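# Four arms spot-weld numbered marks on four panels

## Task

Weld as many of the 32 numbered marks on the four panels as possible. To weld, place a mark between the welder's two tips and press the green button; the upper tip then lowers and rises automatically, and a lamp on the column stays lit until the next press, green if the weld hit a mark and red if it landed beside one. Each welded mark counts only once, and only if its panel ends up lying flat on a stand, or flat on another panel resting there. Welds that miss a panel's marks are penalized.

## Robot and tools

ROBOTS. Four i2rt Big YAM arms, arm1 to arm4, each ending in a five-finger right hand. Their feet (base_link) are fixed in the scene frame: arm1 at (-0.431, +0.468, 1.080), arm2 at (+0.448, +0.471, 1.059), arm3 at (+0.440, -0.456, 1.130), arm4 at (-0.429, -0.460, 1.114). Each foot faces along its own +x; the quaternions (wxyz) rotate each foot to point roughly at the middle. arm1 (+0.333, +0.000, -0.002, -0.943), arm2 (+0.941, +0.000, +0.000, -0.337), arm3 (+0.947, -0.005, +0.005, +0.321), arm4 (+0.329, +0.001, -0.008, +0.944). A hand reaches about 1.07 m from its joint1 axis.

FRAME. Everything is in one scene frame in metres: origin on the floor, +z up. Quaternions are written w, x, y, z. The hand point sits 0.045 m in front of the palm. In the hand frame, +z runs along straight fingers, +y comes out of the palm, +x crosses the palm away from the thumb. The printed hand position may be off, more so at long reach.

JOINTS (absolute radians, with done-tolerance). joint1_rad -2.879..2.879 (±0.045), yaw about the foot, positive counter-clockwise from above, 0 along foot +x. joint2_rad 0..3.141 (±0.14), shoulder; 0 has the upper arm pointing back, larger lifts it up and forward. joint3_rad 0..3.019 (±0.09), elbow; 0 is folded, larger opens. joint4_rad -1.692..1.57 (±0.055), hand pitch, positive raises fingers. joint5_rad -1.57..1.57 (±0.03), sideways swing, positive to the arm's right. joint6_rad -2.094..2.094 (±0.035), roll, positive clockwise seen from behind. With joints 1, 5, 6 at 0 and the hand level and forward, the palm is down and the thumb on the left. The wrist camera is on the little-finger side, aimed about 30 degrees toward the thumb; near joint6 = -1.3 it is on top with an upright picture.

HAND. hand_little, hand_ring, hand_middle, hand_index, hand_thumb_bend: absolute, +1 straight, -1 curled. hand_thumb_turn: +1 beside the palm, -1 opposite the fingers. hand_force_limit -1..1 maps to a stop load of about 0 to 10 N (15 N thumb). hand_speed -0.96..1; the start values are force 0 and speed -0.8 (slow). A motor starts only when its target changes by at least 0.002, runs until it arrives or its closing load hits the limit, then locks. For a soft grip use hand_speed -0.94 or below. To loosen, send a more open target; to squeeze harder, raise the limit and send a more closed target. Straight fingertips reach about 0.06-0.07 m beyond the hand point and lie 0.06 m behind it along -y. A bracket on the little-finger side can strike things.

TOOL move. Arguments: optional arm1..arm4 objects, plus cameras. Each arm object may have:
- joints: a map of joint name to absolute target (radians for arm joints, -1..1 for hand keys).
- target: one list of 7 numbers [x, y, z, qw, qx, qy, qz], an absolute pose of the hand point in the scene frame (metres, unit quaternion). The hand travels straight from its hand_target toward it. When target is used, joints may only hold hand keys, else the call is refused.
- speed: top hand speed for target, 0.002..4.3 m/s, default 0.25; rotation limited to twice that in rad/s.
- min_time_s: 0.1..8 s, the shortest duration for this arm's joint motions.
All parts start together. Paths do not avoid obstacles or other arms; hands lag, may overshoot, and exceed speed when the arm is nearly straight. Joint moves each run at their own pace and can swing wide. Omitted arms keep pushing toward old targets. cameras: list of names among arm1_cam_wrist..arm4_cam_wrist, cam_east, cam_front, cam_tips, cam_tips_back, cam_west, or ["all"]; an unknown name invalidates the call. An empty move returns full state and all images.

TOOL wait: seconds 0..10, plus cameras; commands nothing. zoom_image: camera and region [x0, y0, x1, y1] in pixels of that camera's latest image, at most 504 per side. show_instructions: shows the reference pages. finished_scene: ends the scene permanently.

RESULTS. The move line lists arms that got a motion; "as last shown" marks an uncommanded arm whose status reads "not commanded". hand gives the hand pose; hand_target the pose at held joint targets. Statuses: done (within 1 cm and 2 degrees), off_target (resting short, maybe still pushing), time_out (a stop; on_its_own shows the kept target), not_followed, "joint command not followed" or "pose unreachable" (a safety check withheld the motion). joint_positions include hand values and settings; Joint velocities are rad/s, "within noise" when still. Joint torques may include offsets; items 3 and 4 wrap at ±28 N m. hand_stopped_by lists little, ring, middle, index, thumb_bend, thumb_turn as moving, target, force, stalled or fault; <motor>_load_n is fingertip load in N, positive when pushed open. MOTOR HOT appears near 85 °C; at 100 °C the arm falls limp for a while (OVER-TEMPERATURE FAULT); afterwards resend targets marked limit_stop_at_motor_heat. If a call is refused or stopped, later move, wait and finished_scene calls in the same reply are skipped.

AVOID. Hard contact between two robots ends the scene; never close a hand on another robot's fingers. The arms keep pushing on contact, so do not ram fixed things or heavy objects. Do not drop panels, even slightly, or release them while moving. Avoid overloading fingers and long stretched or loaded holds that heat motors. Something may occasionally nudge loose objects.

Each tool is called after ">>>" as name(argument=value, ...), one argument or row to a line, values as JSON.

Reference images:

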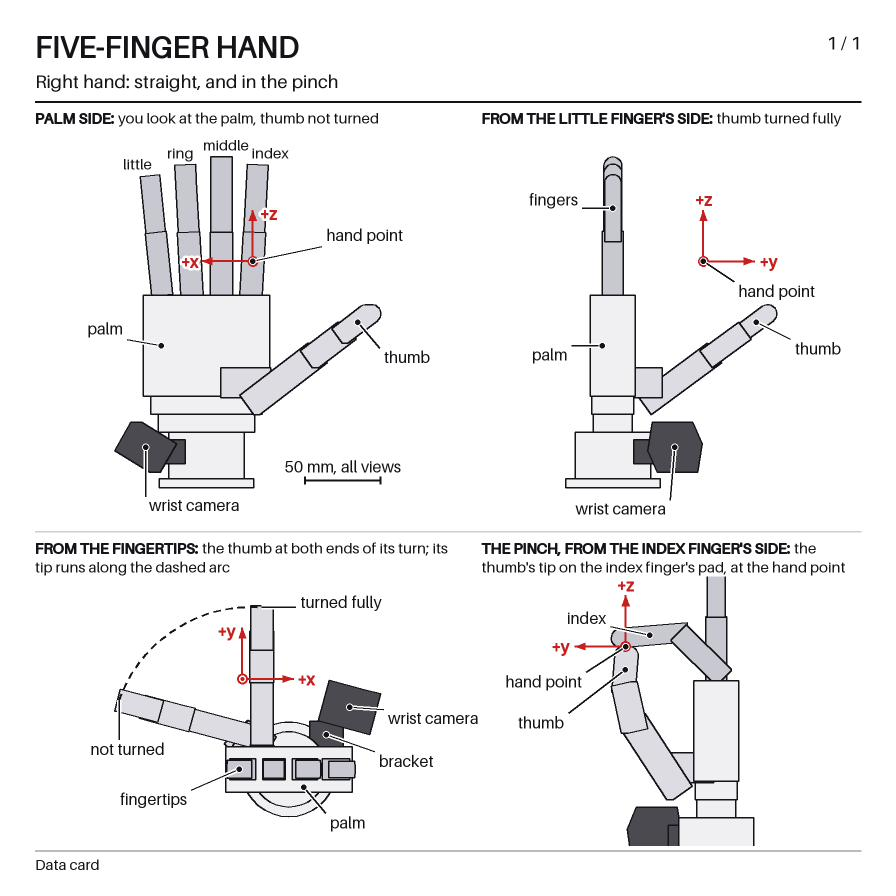

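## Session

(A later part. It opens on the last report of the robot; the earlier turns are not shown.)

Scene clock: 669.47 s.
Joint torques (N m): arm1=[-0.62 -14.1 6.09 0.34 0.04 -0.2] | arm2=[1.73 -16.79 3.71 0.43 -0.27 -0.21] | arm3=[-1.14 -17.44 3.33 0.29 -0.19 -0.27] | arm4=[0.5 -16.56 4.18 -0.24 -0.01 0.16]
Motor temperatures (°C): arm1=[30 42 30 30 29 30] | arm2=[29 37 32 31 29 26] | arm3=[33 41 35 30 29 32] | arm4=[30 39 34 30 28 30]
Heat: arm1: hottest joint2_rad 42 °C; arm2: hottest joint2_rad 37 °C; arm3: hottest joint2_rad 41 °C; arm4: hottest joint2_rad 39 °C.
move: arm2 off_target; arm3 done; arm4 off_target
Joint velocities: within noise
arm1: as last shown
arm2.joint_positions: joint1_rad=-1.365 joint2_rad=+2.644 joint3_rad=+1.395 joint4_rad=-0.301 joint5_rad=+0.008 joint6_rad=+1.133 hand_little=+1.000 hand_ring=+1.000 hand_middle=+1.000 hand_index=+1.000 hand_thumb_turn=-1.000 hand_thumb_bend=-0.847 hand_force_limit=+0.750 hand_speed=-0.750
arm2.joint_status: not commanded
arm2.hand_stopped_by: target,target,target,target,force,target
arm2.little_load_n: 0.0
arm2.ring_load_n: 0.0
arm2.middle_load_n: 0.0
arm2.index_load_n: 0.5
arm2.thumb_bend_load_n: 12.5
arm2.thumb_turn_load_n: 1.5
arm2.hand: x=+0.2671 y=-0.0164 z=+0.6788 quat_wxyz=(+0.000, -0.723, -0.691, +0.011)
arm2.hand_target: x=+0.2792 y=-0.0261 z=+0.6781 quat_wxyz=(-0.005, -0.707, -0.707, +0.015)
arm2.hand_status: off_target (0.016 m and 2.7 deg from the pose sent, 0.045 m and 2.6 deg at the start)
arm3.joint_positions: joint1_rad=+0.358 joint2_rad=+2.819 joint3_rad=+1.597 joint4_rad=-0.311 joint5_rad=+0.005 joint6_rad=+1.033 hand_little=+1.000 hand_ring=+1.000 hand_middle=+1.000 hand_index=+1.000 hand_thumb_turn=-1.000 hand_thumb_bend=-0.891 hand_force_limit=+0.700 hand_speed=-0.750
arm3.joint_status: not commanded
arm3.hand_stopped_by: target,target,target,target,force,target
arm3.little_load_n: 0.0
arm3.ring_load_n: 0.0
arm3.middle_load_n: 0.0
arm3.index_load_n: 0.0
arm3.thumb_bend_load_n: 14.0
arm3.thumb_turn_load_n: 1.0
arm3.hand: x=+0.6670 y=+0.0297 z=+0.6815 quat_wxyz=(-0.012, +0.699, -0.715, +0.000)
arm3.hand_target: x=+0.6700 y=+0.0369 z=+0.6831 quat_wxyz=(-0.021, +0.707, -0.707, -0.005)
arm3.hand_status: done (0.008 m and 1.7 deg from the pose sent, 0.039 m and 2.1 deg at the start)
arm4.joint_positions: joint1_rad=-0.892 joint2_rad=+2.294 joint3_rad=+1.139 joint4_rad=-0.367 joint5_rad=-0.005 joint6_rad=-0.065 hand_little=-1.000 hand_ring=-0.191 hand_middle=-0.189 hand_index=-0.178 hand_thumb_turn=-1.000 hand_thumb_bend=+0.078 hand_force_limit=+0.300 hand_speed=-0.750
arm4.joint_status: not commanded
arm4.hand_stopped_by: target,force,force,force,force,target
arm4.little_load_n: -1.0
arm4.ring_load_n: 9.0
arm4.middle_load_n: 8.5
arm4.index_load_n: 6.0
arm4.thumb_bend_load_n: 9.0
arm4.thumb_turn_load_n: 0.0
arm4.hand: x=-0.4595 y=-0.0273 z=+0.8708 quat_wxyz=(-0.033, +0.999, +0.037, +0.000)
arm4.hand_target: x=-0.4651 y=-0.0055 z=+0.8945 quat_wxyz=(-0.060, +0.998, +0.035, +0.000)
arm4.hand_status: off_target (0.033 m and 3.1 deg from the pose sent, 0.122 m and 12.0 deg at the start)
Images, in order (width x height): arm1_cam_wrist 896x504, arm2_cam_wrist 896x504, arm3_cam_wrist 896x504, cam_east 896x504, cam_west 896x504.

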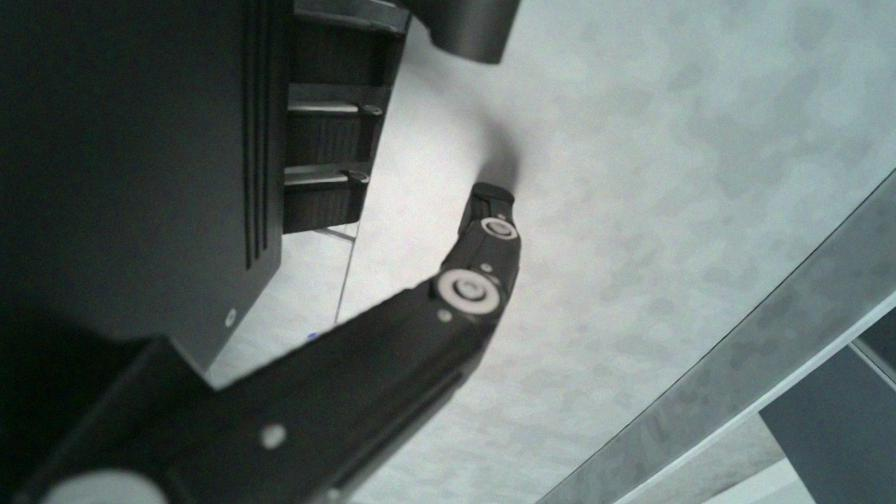

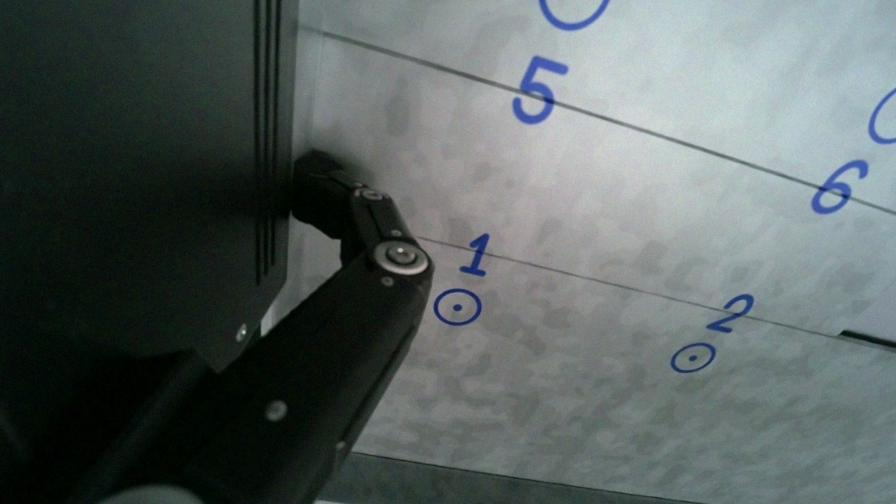

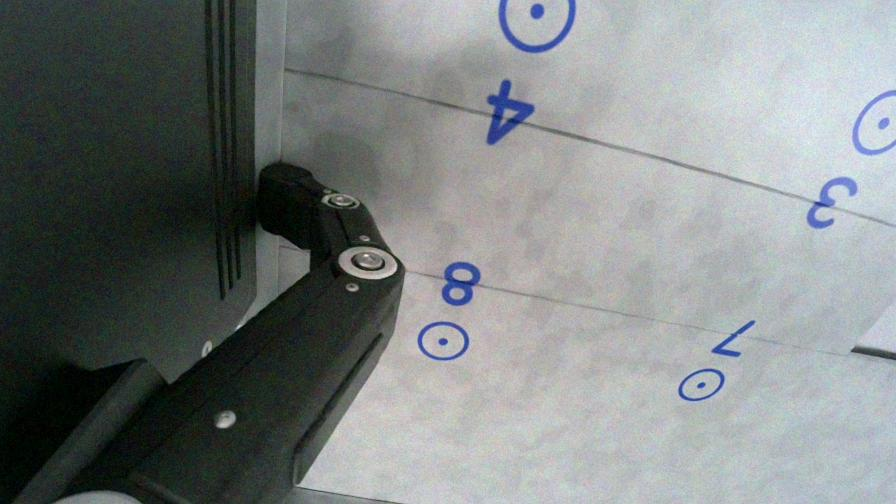

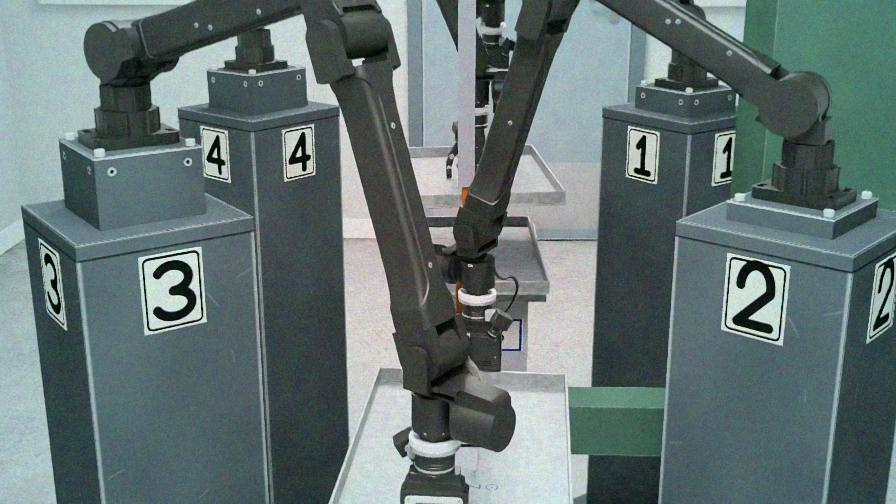

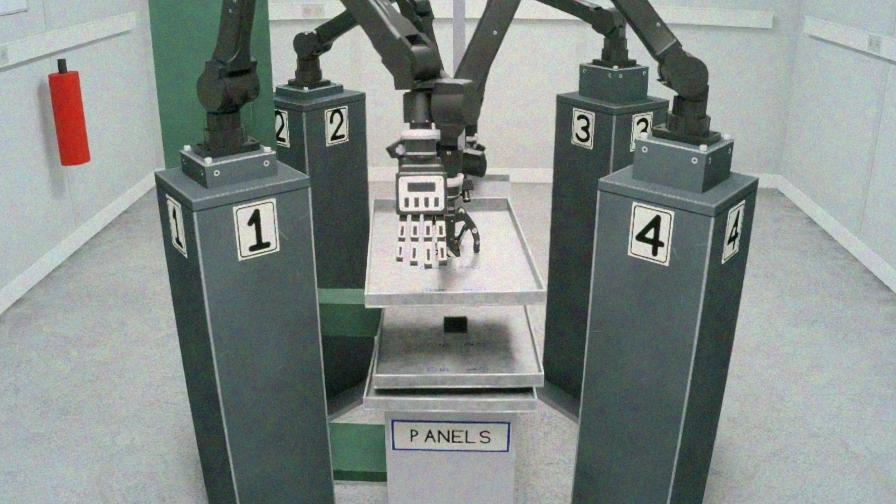

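>>> move(
  arm2={"target": [0.279, -0.0265, 0.670, 0.005, 0.7071, 0.7071, -0.0149], "speed": 0.05},
  arm3={"target": [0.670, 0.037, 0.681, -0.0205, 0.7071, -0.7071, -0.0053], "speed": 0.05},
  arm4={"target": [-0.1754, -0.0929, 0.886, -0.06, 0.998, -0.005, 0.022], "speed": 0.18},
)

>>> move(
  arm2={"joints": {"hand_thumb_bend": -0.4, "hand_speed": -0.5}},
  arm3={"joints": {"hand_thumb_bend": -0.4, "hand_speed": -0.5}},
  cameras=["arm1_cam_wrist", "arm2_cam_wrist", "arm3_cam_wrist", "cam_front", "cam_west"],
)

Scene clock: 672.27 s.
Joint torques (N m): arm1=[-0.56 -14.1 6.04 0.32 0.05 -0.2] | arm2=[2.02 -16.32 3.81 0.4 -0.26 -0.21] | arm3=[-0.15 -16.32 3.4 0.36 -0.2 -0.2] | arm4=[0.15 -14.45 6.11 -0.17 -0.11 -0.08]
Motor temperatures (°C): arm1=[30 42 30 30 29 30] | arm2=[29 37 32 31 29 26] | arm3=[33 41 35 30 29 32] | arm4=[30 39 34 30 28 30]
Heat: arm1: hottest joint2_rad 42 °C; arm2: hottest joint2_rad 37 °C; arm3: hottest joint2_rad 41 °C; arm4: hottest joint2_rad 39 °C.
move: arm2 off_target; arm3 done; arm4 off_target
Joint velocities: within noise
arm1: as last shown
arm2.joint_positions: joint1_rad=-1.364 joint2_rad=+2.661 joint3_rad=+1.407 joint4_rad=-0.296 joint5_rad=+0.008 joint6_rad=+1.133 hand_little=+1.000 hand_ring=+1.000 hand_middle=+1.000 hand_index=+1.000 hand_thumb_turn=-1.000 hand_thumb_bend=-0.847 hand_force_limit=+0.750 hand_speed=-0.750
arm2.joint_status: not commanded
arm2.hand_stopped_by: target,target,target,target,force,target
arm2.little_load_n: 0.0
arm2.ring_load_n: 0.0
arm2.middle_load_n: 0.0
arm2.index_load_n: 0.0
arm2.thumb_bend_load_n: 12.5
arm2.thumb_turn_load_n: 1.5
arm2.hand: x=+0.2670 y=-0.0170 z=+0.6723 quat_wxyz=(+0.000, -0.723, -0.691, +0.011)
arm2.hand_target: x=+0.2790 y=-0.0260 z=+0.6701 quat_wxyz=(-0.005, -0.707, -0.707, +0.015)
arm2.hand_status: off_target (0.015 m and 2.6 deg from the pose sent, 0.018 m and 2.7 deg at the start)
arm3.joint_positions: joint1_rad=+0.358 joint2_rad=+2.820 joint3_rad=+1.600 joint4_rad=-0.311 joint5_rad=+0.005 joint6_rad=+1.033 hand_little=+1.000 hand_ring=+1.000 hand_middle=+1.000 hand_index=+1.000 hand_thumb_turn=-1.000 hand_thumb_bend=-0.891 hand_force_limit=+0.700 hand_speed=-0.750
arm3.joint_status: not commanded
arm3.hand_stopped_by: target,target,target,target,force,target
arm3.little_load_n: 0.0
arm3.ring_load_n: 0.0
arm3.middle_load_n: 0.0
arm3.index_load_n: 0.0
arm3.thumb_bend_load_n: 14.0
arm3.thumb_turn_load_n: 1.0
arm3.hand: x=+0.6676 y=+0.0308 z=+0.6814 quat_wxyz=(-0.013, +0.699, -0.715, +0.000)
arm3.hand_target: x=+0.6700 y=+0.0369 z=+0.6811 quat_wxyz=(-0.021, +0.707, -0.707, -0.005)
arm3.hand_status: done (0.007 m and 1.6 deg from the pose sent, 0.008 m and 1.7 deg at the start)
arm4.joint_positions: joint1_rad=-1.504 joint2_rad=+2.277 joint3_rad=+1.103 joint4_rad=-0.339 joint5_rad=-0.021 joint6_rad=-0.576 hand_little=-1.000 hand_ring=-0.191 hand_middle=-0.189 hand_index=-0.178 hand_thumb_turn=-1.000 hand_thumb_bend=+0.078 hand_force_limit=+0.300 hand_speed=-0.750
arm4.joint_status: not commanded
arm4.hand_stopped_by: target,force,force,force,force,target
arm4.little_load_n: -1.0
arm4.ring_load_n: 9.0
arm4.middle_load_n: 8.5
arm4.index_load_n: 6.0
arm4.thumb_bend_load_n: 9.0
arm4.thumb_turn_load_n: 0.0
arm4.hand: x=-0.1899 y=-0.1158 z=+0.8713 quat_wxyz=(-0.039, +0.999, -0.014, +0.009)
arm4.hand_target: x=-0.1757 y=-0.0933 z=+0.8863 quat_wxyz=(-0.060, +0.998, -0.005, +0.022)
arm4.hand_status: off_target (0.031 m and 3.1 deg from the pose sent, 0.292 m and 6.2 deg at the start)
pictures: none

Scene clock: 673.43 s.
Joint torques (N m): arm1=[-0.56 -14.1 6.09 0.34 0.05 -0.2] | arm2=[1.73 -16.44 3.7 0.42 -0.28 -0.19] | arm3=[-0.62 -16.5 3.19 0.08 -0.22 -0.2] | arm4=[0.03 -14.45 6.09 -0.2 -0.12 -0.12]
Motor temperatures (°C): arm1=[30 42 30 30 29 30] | arm2=[29 37 32 31 29 26] | arm3=[33 41 35 30 29 32] | arm4=[30 39 34 30 28 30]
Heat: arm1: hottest joint2_rad 42 °C; arm2: hottest joint2_rad 37 °C; arm3: hottest joint2_rad 41 °C; arm4: hottest joint2_rad 39 °C.
move: arm2 done; arm3 done
Joint velocities: within noise
arm1, arm4: as last shown
arm2.joint_positions: joint1_rad=-1.364 joint2_rad=+2.661 joint3_rad=+1.408 joint4_rad=-0.296 joint5_rad=+0.008 joint6_rad=+1.131 hand_little=+1.000 hand_ring=+1.000 hand_middle=+1.000 hand_index=+1.000 hand_thumb_turn=-1.000 hand_thumb_bend=-0.400 hand_force_limit=+0.750 hand_speed=-0.500
arm2.joint_status: all done
arm2.hand_stopped_by: target,target,target,target,target,target
arm2.little_load_n: 0.0
arm2.ring_load_n: 0.0
arm2.middle_load_n: 0.0
arm2.index_load_n: 0.0
arm2.thumb_bend_load_n: 0.0
arm2.thumb_turn_load_n: 0.0
arm2.hand: x=+0.2670 y=-0.0174 z=+0.6724 quat_wxyz=(+0.000, -0.722, -0.692, +0.011)
arm2.hand_target: x=+0.2792 y=-0.0260 z=+0.6701 quat_wxyz=(-0.005, -0.707, -0.707, +0.015)
arm2.hand_status: not commanded
arm3.joint_positions: joint1_rad=+0.357 joint2_rad=+2.820 joint3_rad=+1.601 joint4_rad=-0.311 joint5_rad=+0.005 joint6_rad=+1.026 hand_little=+1.000 hand_ring=+1.000 hand_middle=+1.000 hand_index=+1.000 hand_thumb_turn=-1.000 hand_thumb_bend=-0.400 hand_force_limit=+0.700 hand_speed=-0.500
arm3.joint_status: all done
arm3.hand_stopped_by: target,target,target,target,target,target
arm3.little_load_n: 0.0
arm3.ring_load_n: 0.0
arm3.middle_load_n: 0.0
arm3.index_load_n: 0.0
arm3.thumb_bend_load_n: 0.0
arm3.thumb_turn_load_n: 0.0
arm3.hand: x=+0.6683 y=+0.0310 z=+0.6815 quat_wxyz=(-0.014, +0.701, -0.713, +0.000)
arm3.hand_target: x=+0.6700 y=+0.0369 z=+0.6811 quat_wxyz=(-0.021, +0.707, -0.707, -0.005)
arm3.hand_status: not commanded
arm4.index_load_n: 6.5
arm4.hand: x=-0.1898 y=-0.1159 z=+0.8713 quat_wxyz=(-0.039, +0.999, -0.014, +0.009)
Images, in order (width x height): arm1_cam_wrist 896x504, arm2_cam_wrist 896x504, arm3_cam_wrist 896x504, cam_front 896x504, cam_west 896x504.

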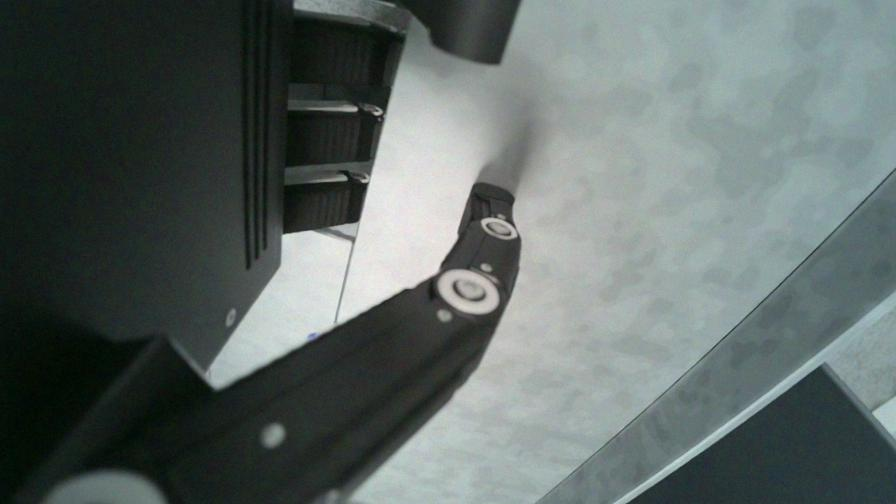

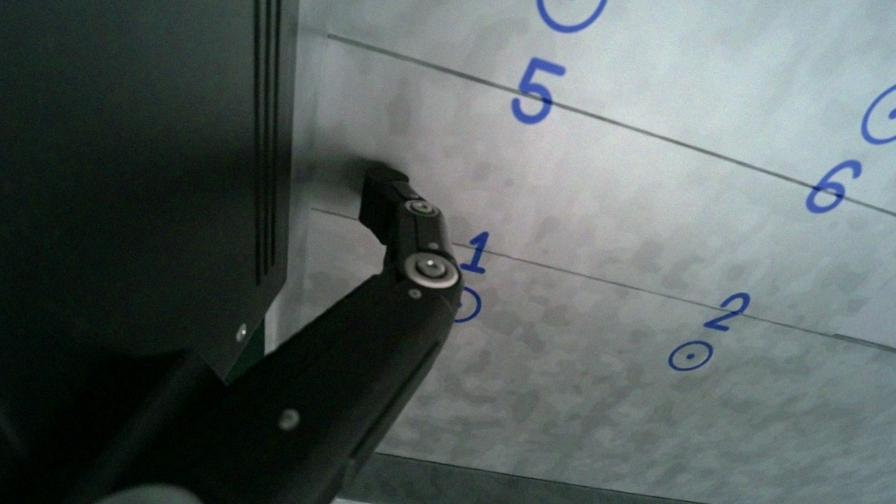

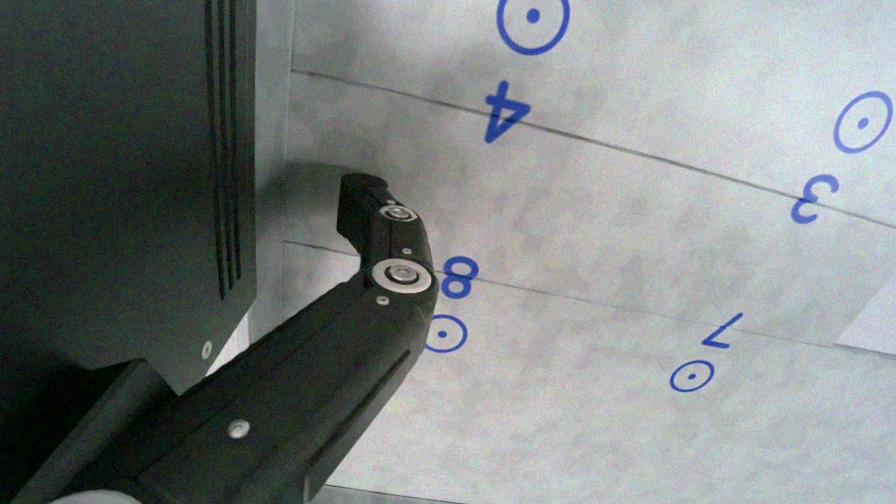

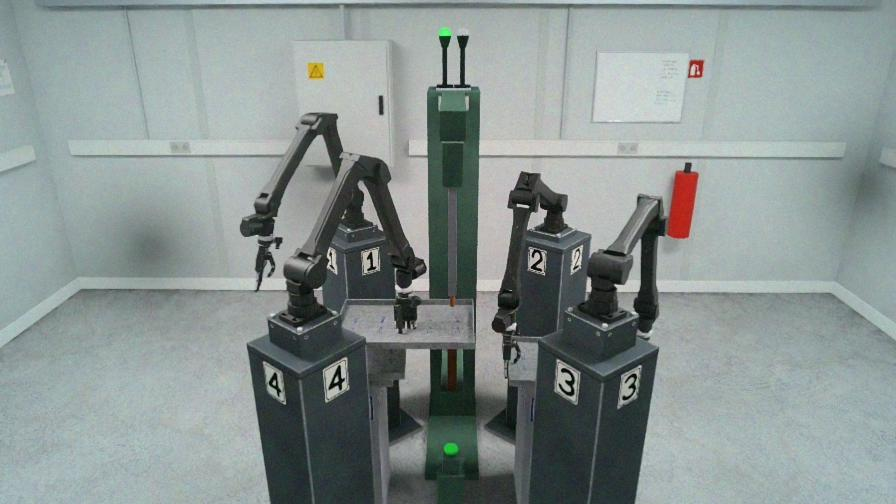

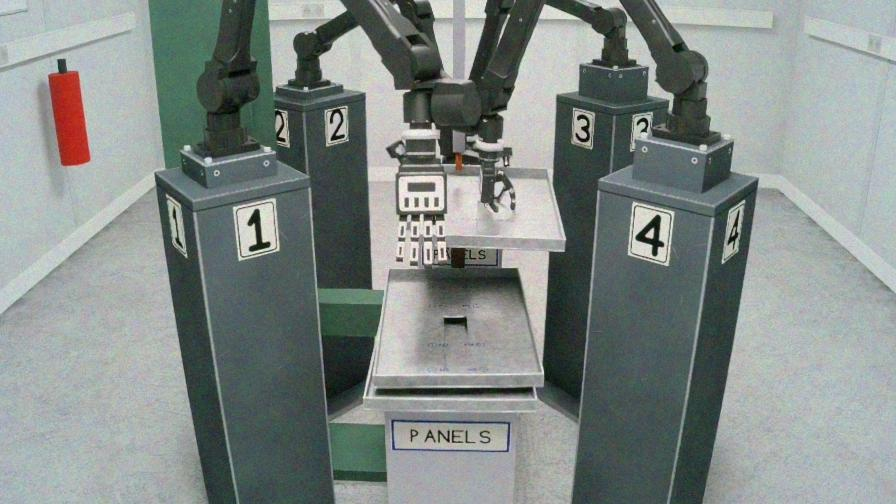

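>>> move(
  arm2={"target": [0.270, -0.01, 0.93, 0.005, 0.7071, 0.7071, -0.0149], "speed": 0.35},
  arm3={"target": [0.668, 0.037, 0.93, -0.0205, 0.7071, -0.7071, -0.0053], "speed": 0.35},
)

>>> move(
  arm2={"joints": {"joint1_rad": -1.6, "joint2_rad": 1.65, "joint3_rad": 0.85, "joint4_rad": -0.771, "joint5_rad": 0, "joint6_rad": 0.85}},
  arm3={"target": [0.46, -0.03, 0.99, -0.0205, 0.6561, -0.7547, -0.0053], "speed": 0.3},
  arm4={"target": [-0.0523, -0.1822, 0.886, -0.058, 0.9999, -0.0157, 0.03], "speed": 0.2},
  cameras=["arm1_cam_wrist", "arm3_cam_wrist", "cam_front", "cam_east"],
)

Scene clock: 675.73 s.
Joint torques (N m): arm1=[-0.56 -14.21 6.05 0.34 0.04 -0.2] | arm2=[-0.79 -14.27 4.98 -0.14 -0.11 -0.1] | arm3=[-0.5 -15.68 4.01 -0.64 -0.01 -0.06] | arm4=[-0.03 -14.45 6.11 -0.21 -0.12 -0.11]
Motor temperatures (°C): arm1=[30 41 30 30 29 30] | arm2=[29 37 32 31 29 26] | arm3=[33 41 35 30 29 32] | arm4=[30 39 34 30 28 30]
Heat: arm1: hottest joint2_rad 41 °C; arm2: hottest joint2_rad 37 °C; arm3: hottest joint2_rad 41 °C; arm4: hottest joint2_rad 39 °C.
move: arm2 done; arm3 off_target
Joint velocities: within noise
arm1, arm4: as last shown
arm2.joint_positions: joint1_rad=-1.365 joint2_rad=+2.043 joint3_rad=+1.174 joint4_rad=-0.647 joint5_rad=+0.002 joint6_rad=+1.094 hand_little=+1.000 hand_ring=+1.000 hand_middle=+1.000 hand_index=+1.000 hand_thumb_turn=-1.000 hand_thumb_bend=-0.400 hand_force_limit=+0.750 hand_speed=-0.500
arm2.joint_status: not commanded
arm2.hand_stopped_by: target,target,target,target,target,target
arm2.little_load_n: 0.0
arm2.ring_load_n: 0.0
arm2.middle_load_n: 0.0
arm2.index_load_n: 0.0
arm2.thumb_bend_load_n: 0.0
arm2.thumb_turn_load_n: 0.0
arm2.hand: x=+0.2680 y=-0.0171 z=+0.9359 quat_wxyz=(-0.007, -0.709, -0.705, +0.026)
arm2.hand_target: x=+0.2701 y=-0.0100 z=+0.9301 quat_wxyz=(-0.005, -0.707, -0.707, +0.015)
arm2.hand_status: done (0.009 m and 1.4 deg from the pose sent, 0.258 m and 2.5 deg at the start)
arm3.joint_positions: joint1_rad=+0.354 joint2_rad=+2.230 joint3_rad=+1.296 joint4_rad=-0.556 joint5_rad=-0.001 joint6_rad=+1.022 hand_little=+1.000 hand_ring=+1.000 hand_middle=+1.000 hand_index=+1.000 hand_thumb_turn=-1.000 hand_thumb_bend=-0.400 hand_force_limit=+0.700 hand_speed=-0.500
arm3.joint_status: not commanded
arm3.hand_stopped_by: target,target,target,target,target,target
arm3.little_load_n: 0.0
arm3.ring_load_n: 0.0
arm3.middle_load_n: 0.0
arm3.index_load_n: 0.0
arm3.thumb_bend_load_n: 0.0
arm3.thumb_turn_load_n: 0.0
arm3.hand: x=+0.6765 y=+0.0432 z=+0.9365 quat_wxyz=(-0.033, +0.701, -0.712, -0.008)
arm3.hand_target: x=+0.6681 y=+0.0370 z=+0.9302 quat_wxyz=(-0.021, +0.707, -0.707, -0.005)
arm3.hand_status: off_target (0.012 m and 1.7 deg from the pose sent, 0.249 m and 1.3 deg at the start)
arm4.ring_load_n: 8.5
arm4.index_load_n: 6.0
pictures: none

Scene clock: 677.47 s.
Joint torques (N m): arm1=[-0.5 -14.21 6.06 0.32 0.05 -0.21] | arm2=[0.62 -9.58 5.39 -0.02 -0.1 -0.11] | arm3=[-1.32 -11.11 3 0.62 0.11 0.01] | arm4=[0.09 -14.68 6.83 -0.2 -0.13 -0.11]
Motor temperatures (°C): arm1=[30 41 30 30 29 30] | arm2=[29 37 32 31 29 26] | arm3=[33 41 35 30 29 32] | arm4=[30 39 34 30 28 30]
Heat: arm1: hottest joint2_rad 41 °C; arm2: hottest joint2_rad 37 °C; arm3: hottest joint2_rad 41 °C; arm4: hottest joint2_rad 39 °C.
move: arm2 done; arm3 done; arm4 off_target
Joint velocities: within noise
arm1: as last shown
arm2.joint_positions: joint1_rad=-1.613 joint2_rad=+1.642 joint3_rad=+0.853 joint4_rad=-0.765 joint5_rad=+0.003 joint6_rad=+0.859 hand_little=+1.000 hand_ring=+1.000 hand_middle=+1.000 hand_index=+1.000 hand_thumb_turn=-1.000 hand_thumb_bend=-0.400 hand_force_limit=+0.750 hand_speed=-0.500
arm2.joint_status: all done
arm2.hand_stopped_by: target,target,target,target,target,target
arm2.little_load_n: 0.0
arm2.ring_load_n: 0.0
arm2.middle_load_n: 0.0
arm2.index_load_n: 0.0
arm2.thumb_bend_load_n: 0.0
arm2.thumb_turn_load_n: 0.0
arm2.hand: x=+0.2466 y=+0.1488 z=+1.0221 quat_wxyz=(+0.001, -0.714, -0.700, +0.008)
arm2.hand_target: x=+0.2545 y=+0.1500 z=+1.0190 quat_wxyz=(+0.000, -0.706, -0.708, +0.000)
arm2.hand_status: not commanded
arm3.joint_positions: joint1_rad=+0.743 joint2_rad=+1.895 joint3_rad=+0.806 joint4_rad=-0.452 joint5_rad=+0.020 joint6_rad=+1.519 hand_little=+1.000 hand_ring=+1.000 hand_middle=+1.000 hand_index=+1.000 hand_thumb_turn=-1.000 hand_thumb_bend=-0.400 hand_force_limit=+0.700 hand_speed=-0.500
arm3.joint_status: not commanded
arm3.hand_stopped_by: target,target,target,target,target,target
arm3.little_load_n: 0.0
arm3.ring_load_n: 0.0
arm3.middle_load_n: 0.0
arm3.index_load_n: 0.0
arm3.thumb_bend_load_n: 0.0
arm3.thumb_turn_load_n: 0.5
arm3.hand: x=+0.4552 y=-0.0352 z=+0.9860 quat_wxyz=(-0.011, +0.662, -0.749, +0.001)
arm3.hand_target: x=+0.4600 y=-0.0301 z=+0.9900 quat_wxyz=(-0.020, +0.656, -0.755, -0.005)
arm3.hand_status: done (0.008 m and 1.6 deg from the pose sent, 0.235 m and 7.3 deg at the start)
arm4.joint_positions: joint1_rad=-1.804 joint2_rad=+2.292 joint3_rad=+1.156 joint4_rad=-0.380 joint5_rad=-0.038 joint6_rad=-0.855 hand_little=-1.000 hand_ring=-0.191 hand_middle=-0.189 hand_index=-0.178 hand_thumb_turn=-1.000 hand_thumb_bend=+0.078 hand_force_limit=+0.300 hand_speed=-0.750
arm4.joint_status: not commanded
arm4.hand_stopped_by: target,force,force,force,force,target
arm4.little_load_n: -1.0
arm4.ring_load_n: 9.0
arm4.middle_load_n: 8.5
arm4.index_load_n: 6.5
arm4.thumb_bend_load_n: 9.0
arm4.thumb_turn_load_n: 0.0
arm4.hand: x=-0.0747 y=-0.2007 z=+0.8713 quat_wxyz=(-0.041, +0.999, -0.024, +0.011)
arm4.hand_target: x=-0.0528 y=-0.1825 z=+0.8865 quat_wxyz=(-0.058, +0.998, -0.016, +0.030)
arm4.hand_status: off_target (0.033 m and 3.1 deg from the pose sent, 0.153 m and 3.3 deg at the start)
pictures: arm1_cam_wrist, arm3_cam_wrist, cam_east, cam_front
Images, in order (width x height): arm1_cam_wrist 896x504, arm3_cam_wrist 896x504, cam_east 896x504, cam_front 896x504.

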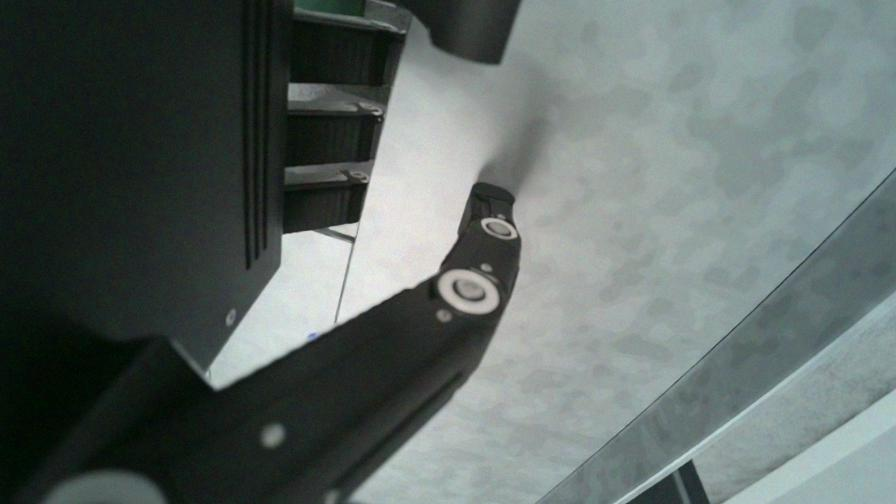

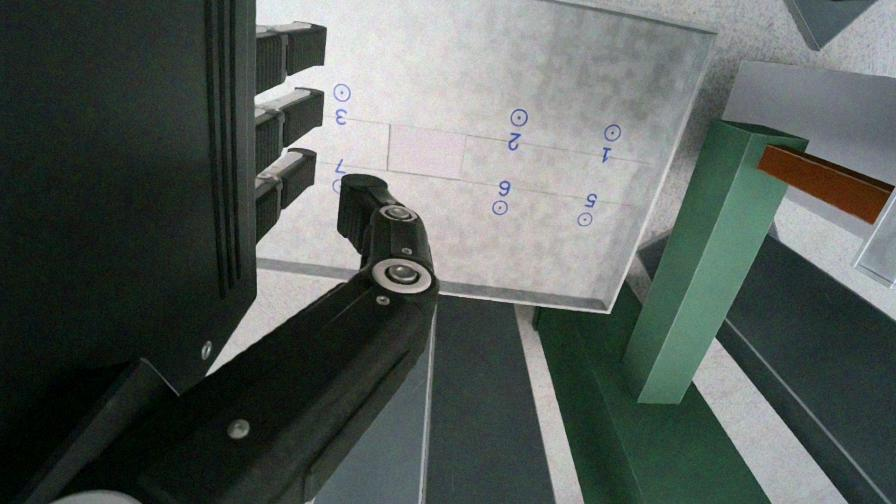

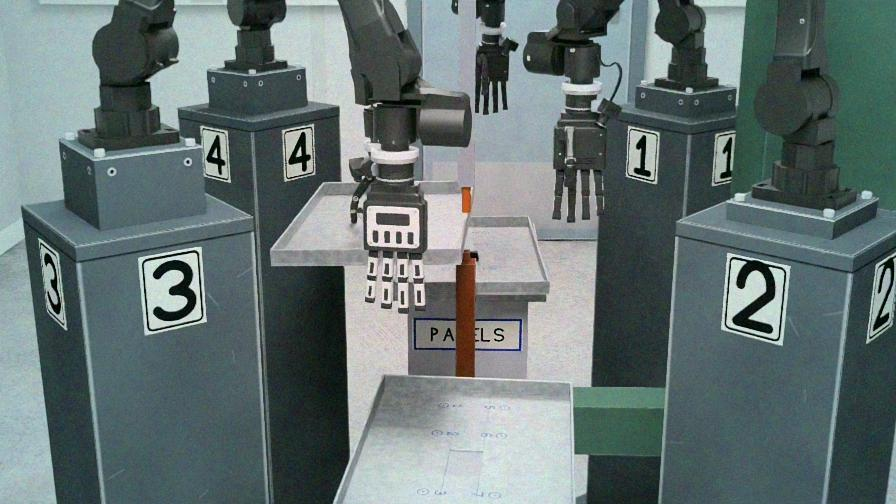

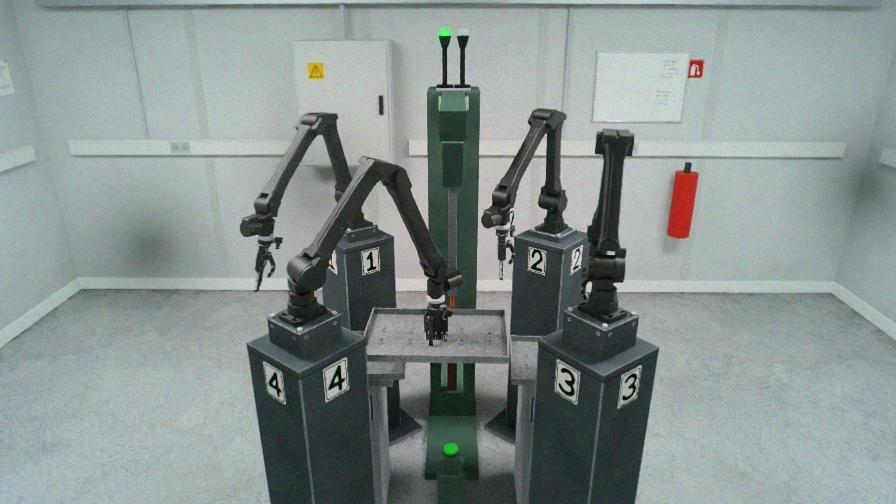

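>>> move(
  arm4={"target": [0.138, -0.0255, 0.906, -0.0576, 0.9999, -0.0157, 0.0371], "speed": 0.17},
  arm2={"joints": {"joint1_rad": -1.72, "joint2_rad": 1.75, "joint3_rad": 1.05, "joint4_rad": -0.87, "joint5_rad": 0, "joint6_rad": 0.78}, "min_time_s": 1.2},
  cameras=["arm1_cam_wrist", "arm2_cam_wrist", "arm3_cam_wrist", "cam_front", "cam_east"],
)

Scene clock: 681.27 s.
Joint torques (N m): arm1=[-0.56 -14.1 6.06 0.32 0.05 -0.2] | arm2=[-1.26 -10.99 8.49 -0.34 -0.1 -0.11] | arm3=[-1.2 -11.58 2.95 0.58 0.14 0.06] | arm4=[1.03 -22.59 13.22 -0.28 0.01 -0.02]
Motor temperatures (°C): arm1=[30 41 30 30 29 30] | arm2=[29 37 33 31 29 26] | arm3=[33 41 35 30 29 32] | arm4=[30 39 35 30 28 30]
Heat: arm1: hottest joint2_rad 41 °C; arm2: hottest joint2_rad 37 °C; arm3: hottest joint2_rad 41 °C; arm4: hottest joint2_rad 39 °C.
move: arm2 done; arm4 off_target
Joint velocities: within noise
arm1, arm3: as last shown
arm2.joint_positions: joint1_rad=-1.710 joint2_rad=+1.736 joint3_rad=+1.016 joint4_rad=-0.859 joint5_rad=+0.002 joint6_rad=+0.789 hand_little=+1.000 hand_ring=+1.000 hand_middle=+1.000 hand_index=+1.000 hand_thumb_turn=-1.000 hand_thumb_bend=-0.400 hand_force_limit=+0.750 hand_speed=-0.500
arm2.joint_status: all done
arm2.hand_stopped_by: target,target,target,target,target,target
arm2.little_load_n: 0.0
arm2.ring_load_n: 0.0
arm2.middle_load_n: 0.0
arm2.index_load_n: 0.0
arm2.thumb_bend_load_n: 0.0
arm2.thumb_turn_load_n: 0.0
arm2.hand: x=+0.1851 y=+0.1425 z=+1.0315 quat_wxyz=(+0.001, -0.723, -0.691, -0.004)
arm2.hand_target: x=+0.1731 y=+0.1373 z=+1.0353 quat_wxyz=(+0.000, -0.723, -0.690, +0.000)
arm2.hand_status: not commanded
arm3.thumb_turn_load_n: 0.0
arm3.hand: x=+0.4552 y=-0.0351 z=+0.9860 quat_wxyz=(-0.011, +0.662, -0.749, +0.001)
arm4.joint_positions: joint1_rad=-1.804 joint2_rad=+2.760 joint3_rad=+2.205 joint4_rad=-0.997 joint5_rad=-0.031 joint6_rad=-0.855 hand_little=-1.000 hand_ring=-0.191 hand_middle=-0.189 hand_index=-0.178 hand_thumb_turn=-1.000 hand_thumb_bend=+0.078 hand_force_limit=+0.300 hand_speed=-0.750
arm4.joint_status: not commanded
arm4.hand_stopped_by: target,force,force,force,force,target
arm4.little_load_n: -1.0
arm4.ring_load_n: 8.5
arm4.middle_load_n: 8.5
arm4.index_load_n: 6.0
arm4.thumb_bend_load_n: 9.0
arm4.thumb_turn_load_n: 0.0
arm4.hand: x=+0.1065 y=-0.0597 z=+0.8595 quat_wxyz=(-0.026, +0.999, -0.024, -0.001)
arm4.hand_target: x=+0.1352 y=-0.0274 z=+0.9074 quat_wxyz=(-0.058, +0.998, -0.016, +0.037)
arm4.hand_status: off_target (0.066 m and 5.8 deg from the pose sent, 0.278 m and 3.7 deg at the start)
pictures: arm1_cam_wrist, arm2_cam_wrist, arm3_cam_wrist, cam_east, cam_front
Images, in order (width x height): arm1_cam_wrist 896x504, arm2_cam_wrist 896x504, arm3_cam_wrist 896x504, cam_east 896x504, cam_front 896x504.

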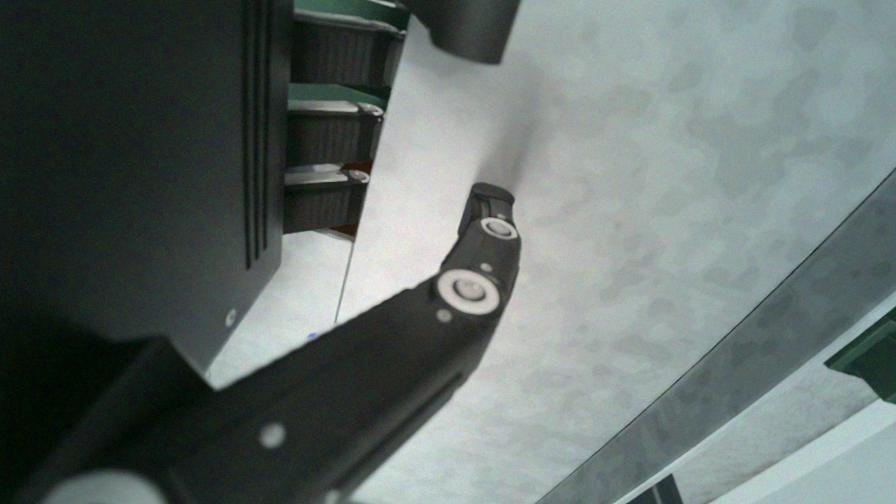

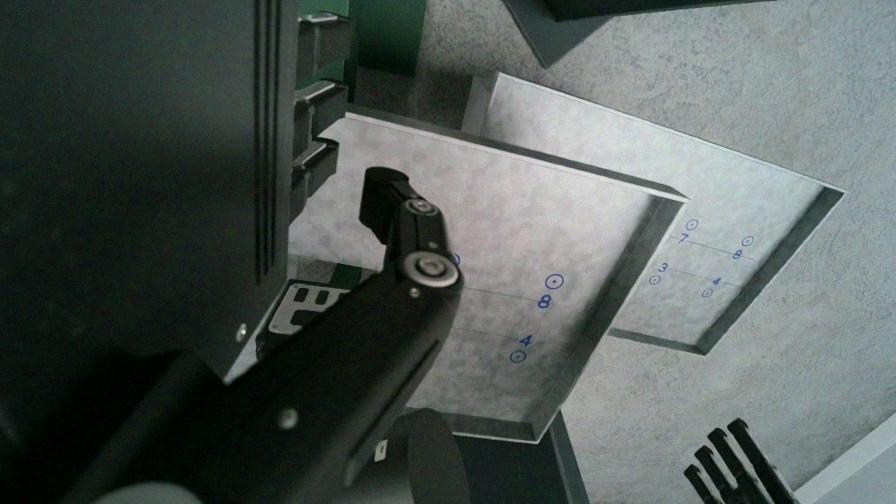

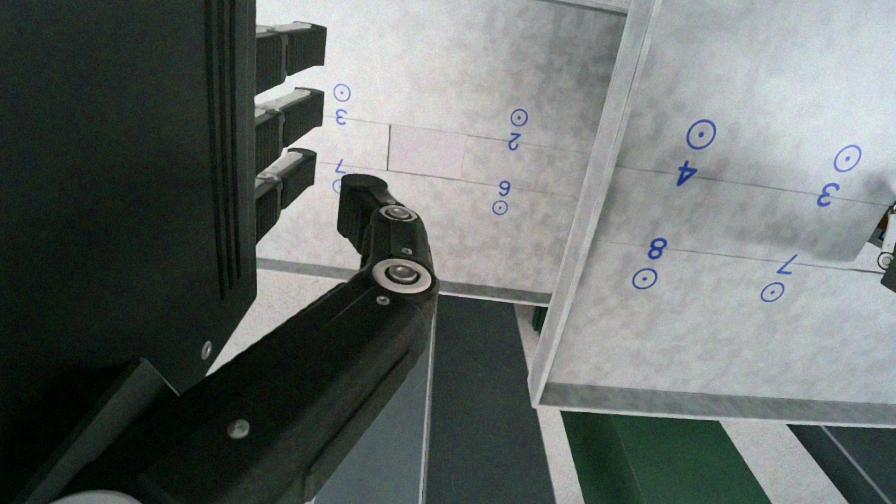

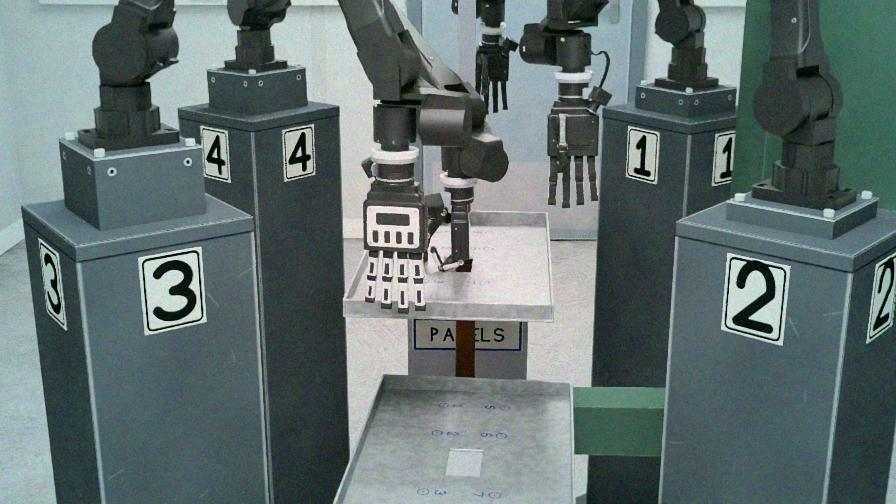

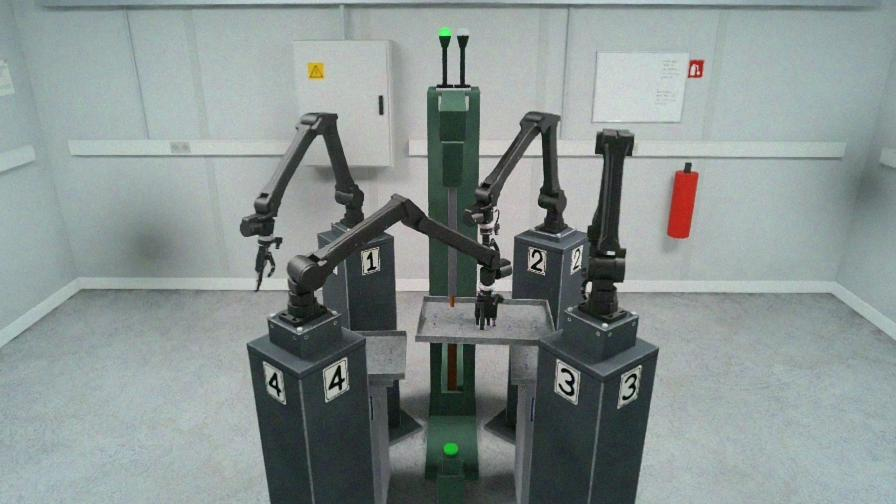

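>>> move(
  arm2={"target": [-0.082, 0.07, 1.02, 0.005, 0.7314, 0.682, -0.0149], "speed": 0.3},
  arm3={"target": [0.352, 0.004, 0.94, -0.0207, 0.6756, -0.7372, -0.0044], "speed": 0.2},
  cameras=["arm2_cam_wrist", "arm3_cam_wrist", "cam_front"],
)

Scene clock: 685.87 s.
Joint torques (N m): arm1=[-0.56 -14.1 6.08 0.31 0.04 -0.21] | arm2=[-0.97 -19.78 10.45 -0.27 -0.11 -0.12] | arm3=[-1.14 -11.22 4.38 0.5 0.11 0.04] | arm4=[1.03 -22.65 13.2 -0.28 0 -0.02]
Motor temperatures (°C): arm1=[30 41 30 30 29 30] | arm2=[29 37 33 31 29 26] | arm3=[33 40 34 30 29 32] | arm4=[30 40 35 30 28 30]
Heat: arm1: hottest joint2_rad 41 °C; arm2: hottest joint2_rad 37 °C; arm3: hottest joint2_rad 40 °C; arm4: hottest joint2_rad 40 °C.
move: arm2 off_target; arm3 off_target
Joint velocities: within noise
arm1, arm4: as last shown
arm1.thumb_turn_load_n: 0.5
arm2.joint_positions: joint1_rad=-1.894 joint2_rad=+2.298 joint3_rad=+1.906 joint4_rad=-1.170 joint5_rad=-0.013 joint6_rad=+0.633 hand_little=+1.000 hand_ring=+1.000 hand_middle=+1.000 hand_index=+1.000 hand_thumb_turn=-1.000 hand_thumb_bend=-0.400 hand_force_limit=+0.750 hand_speed=-0.500
arm2.joint_status: not commanded
arm2.hand_stopped_by: target,target,target,target,target,target
arm2.little_load_n: 0.0
arm2.ring_load_n: 0.0
arm2.middle_load_n: 0.0
arm2.index_load_n: 0.0
arm2.thumb_bend_load_n: 0.0
arm2.thumb_turn_load_n: 0.0
arm2.hand: x=-0.0693 y=+0.0732 z=+1.0128 quat_wxyz=(-0.005, -0.732, -0.681, +0.005)
arm2.hand_target: x=-0.0817 y=+0.0703 z=+1.0202 quat_wxyz=(-0.005, -0.731, -0.682, +0.015)
arm2.hand_status: off_target (0.015 m and 1.1 deg from the pose sent, 0.277 m and 2.7 deg at the start)
arm3.joint_positions: joint1_rad=+1.003 joint2_rad=+2.056 joint3_rad=+0.890 joint4_rad=-0.387 joint5_rad=+0.033 joint6_rad=+1.734 hand_little=+1.000 hand_ring=+1.000 hand_middle=+1.000 hand_index=+1.000 hand_thumb_turn=-1.000 hand_thumb_bend=-0.400 hand_force_limit=+0.700 hand_speed=-0.500
arm3.joint_status: not commanded
arm3.hand_stopped_by: target,target,target,target,target,target
arm3.little_load_n: 0.0
arm3.ring_load_n: 0.0
arm3.middle_load_n: 0.0
arm3.index_load_n: 0.0
arm3.thumb_bend_load_n: 0.0
arm3.thumb_turn_load_n: 0.0
arm3.hand: x=+0.3526 y=-0.0104 z=+0.9390 quat_wxyz=(-0.012, +0.679, -0.734, +0.005)
arm3.hand_target: x=+0.3521 y=+0.0037 z=+0.9404 quat_wxyz=(-0.021, +0.675, -0.737, -0.004)
arm3.hand_status: off_target (0.014 m and 1.6 deg from the pose sent, 0.120 m and 2.4 deg at the start)
arm4.index_load_n: 6.5
Images, in order (width x height): arm2_cam_wrist 896x504, arm3_cam_wrist 896x504, cam_front 896x504.

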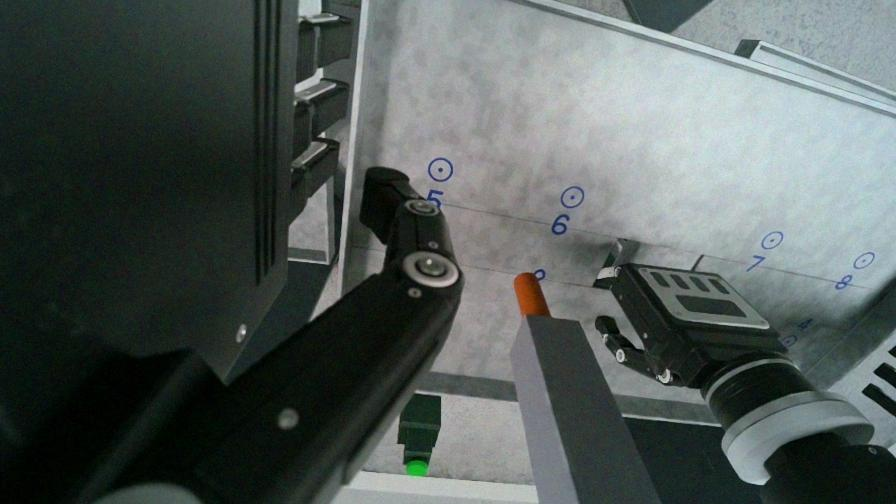

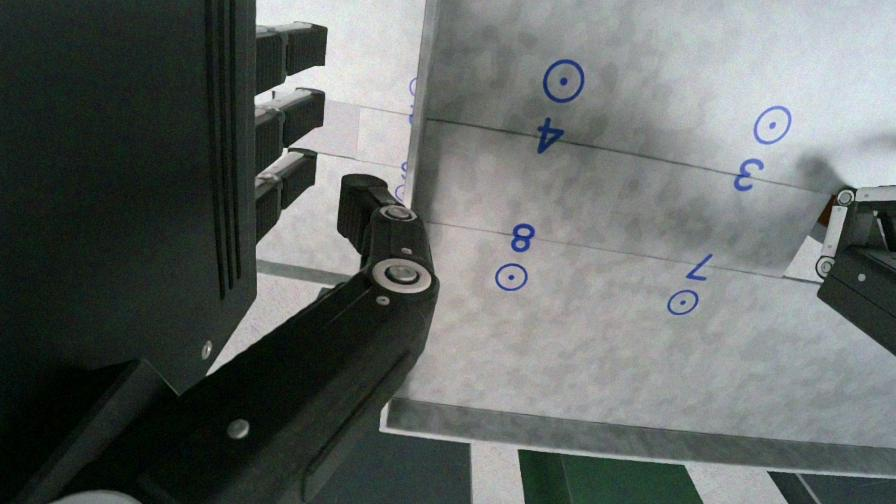

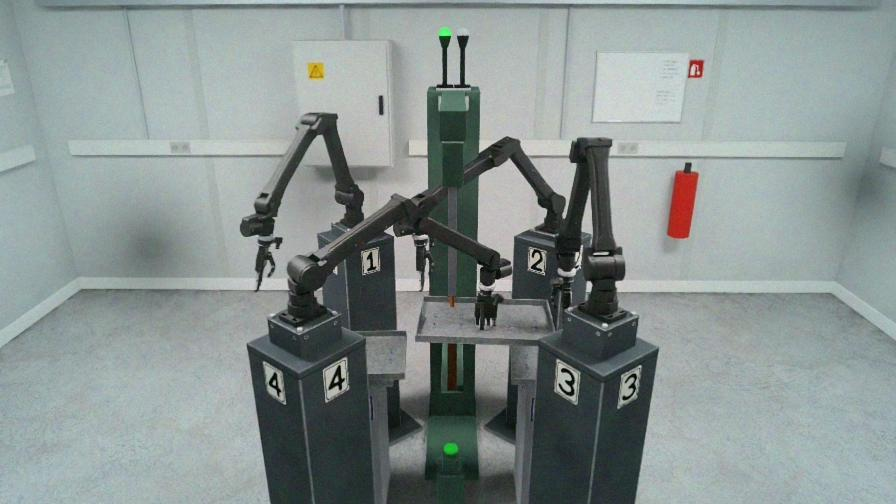

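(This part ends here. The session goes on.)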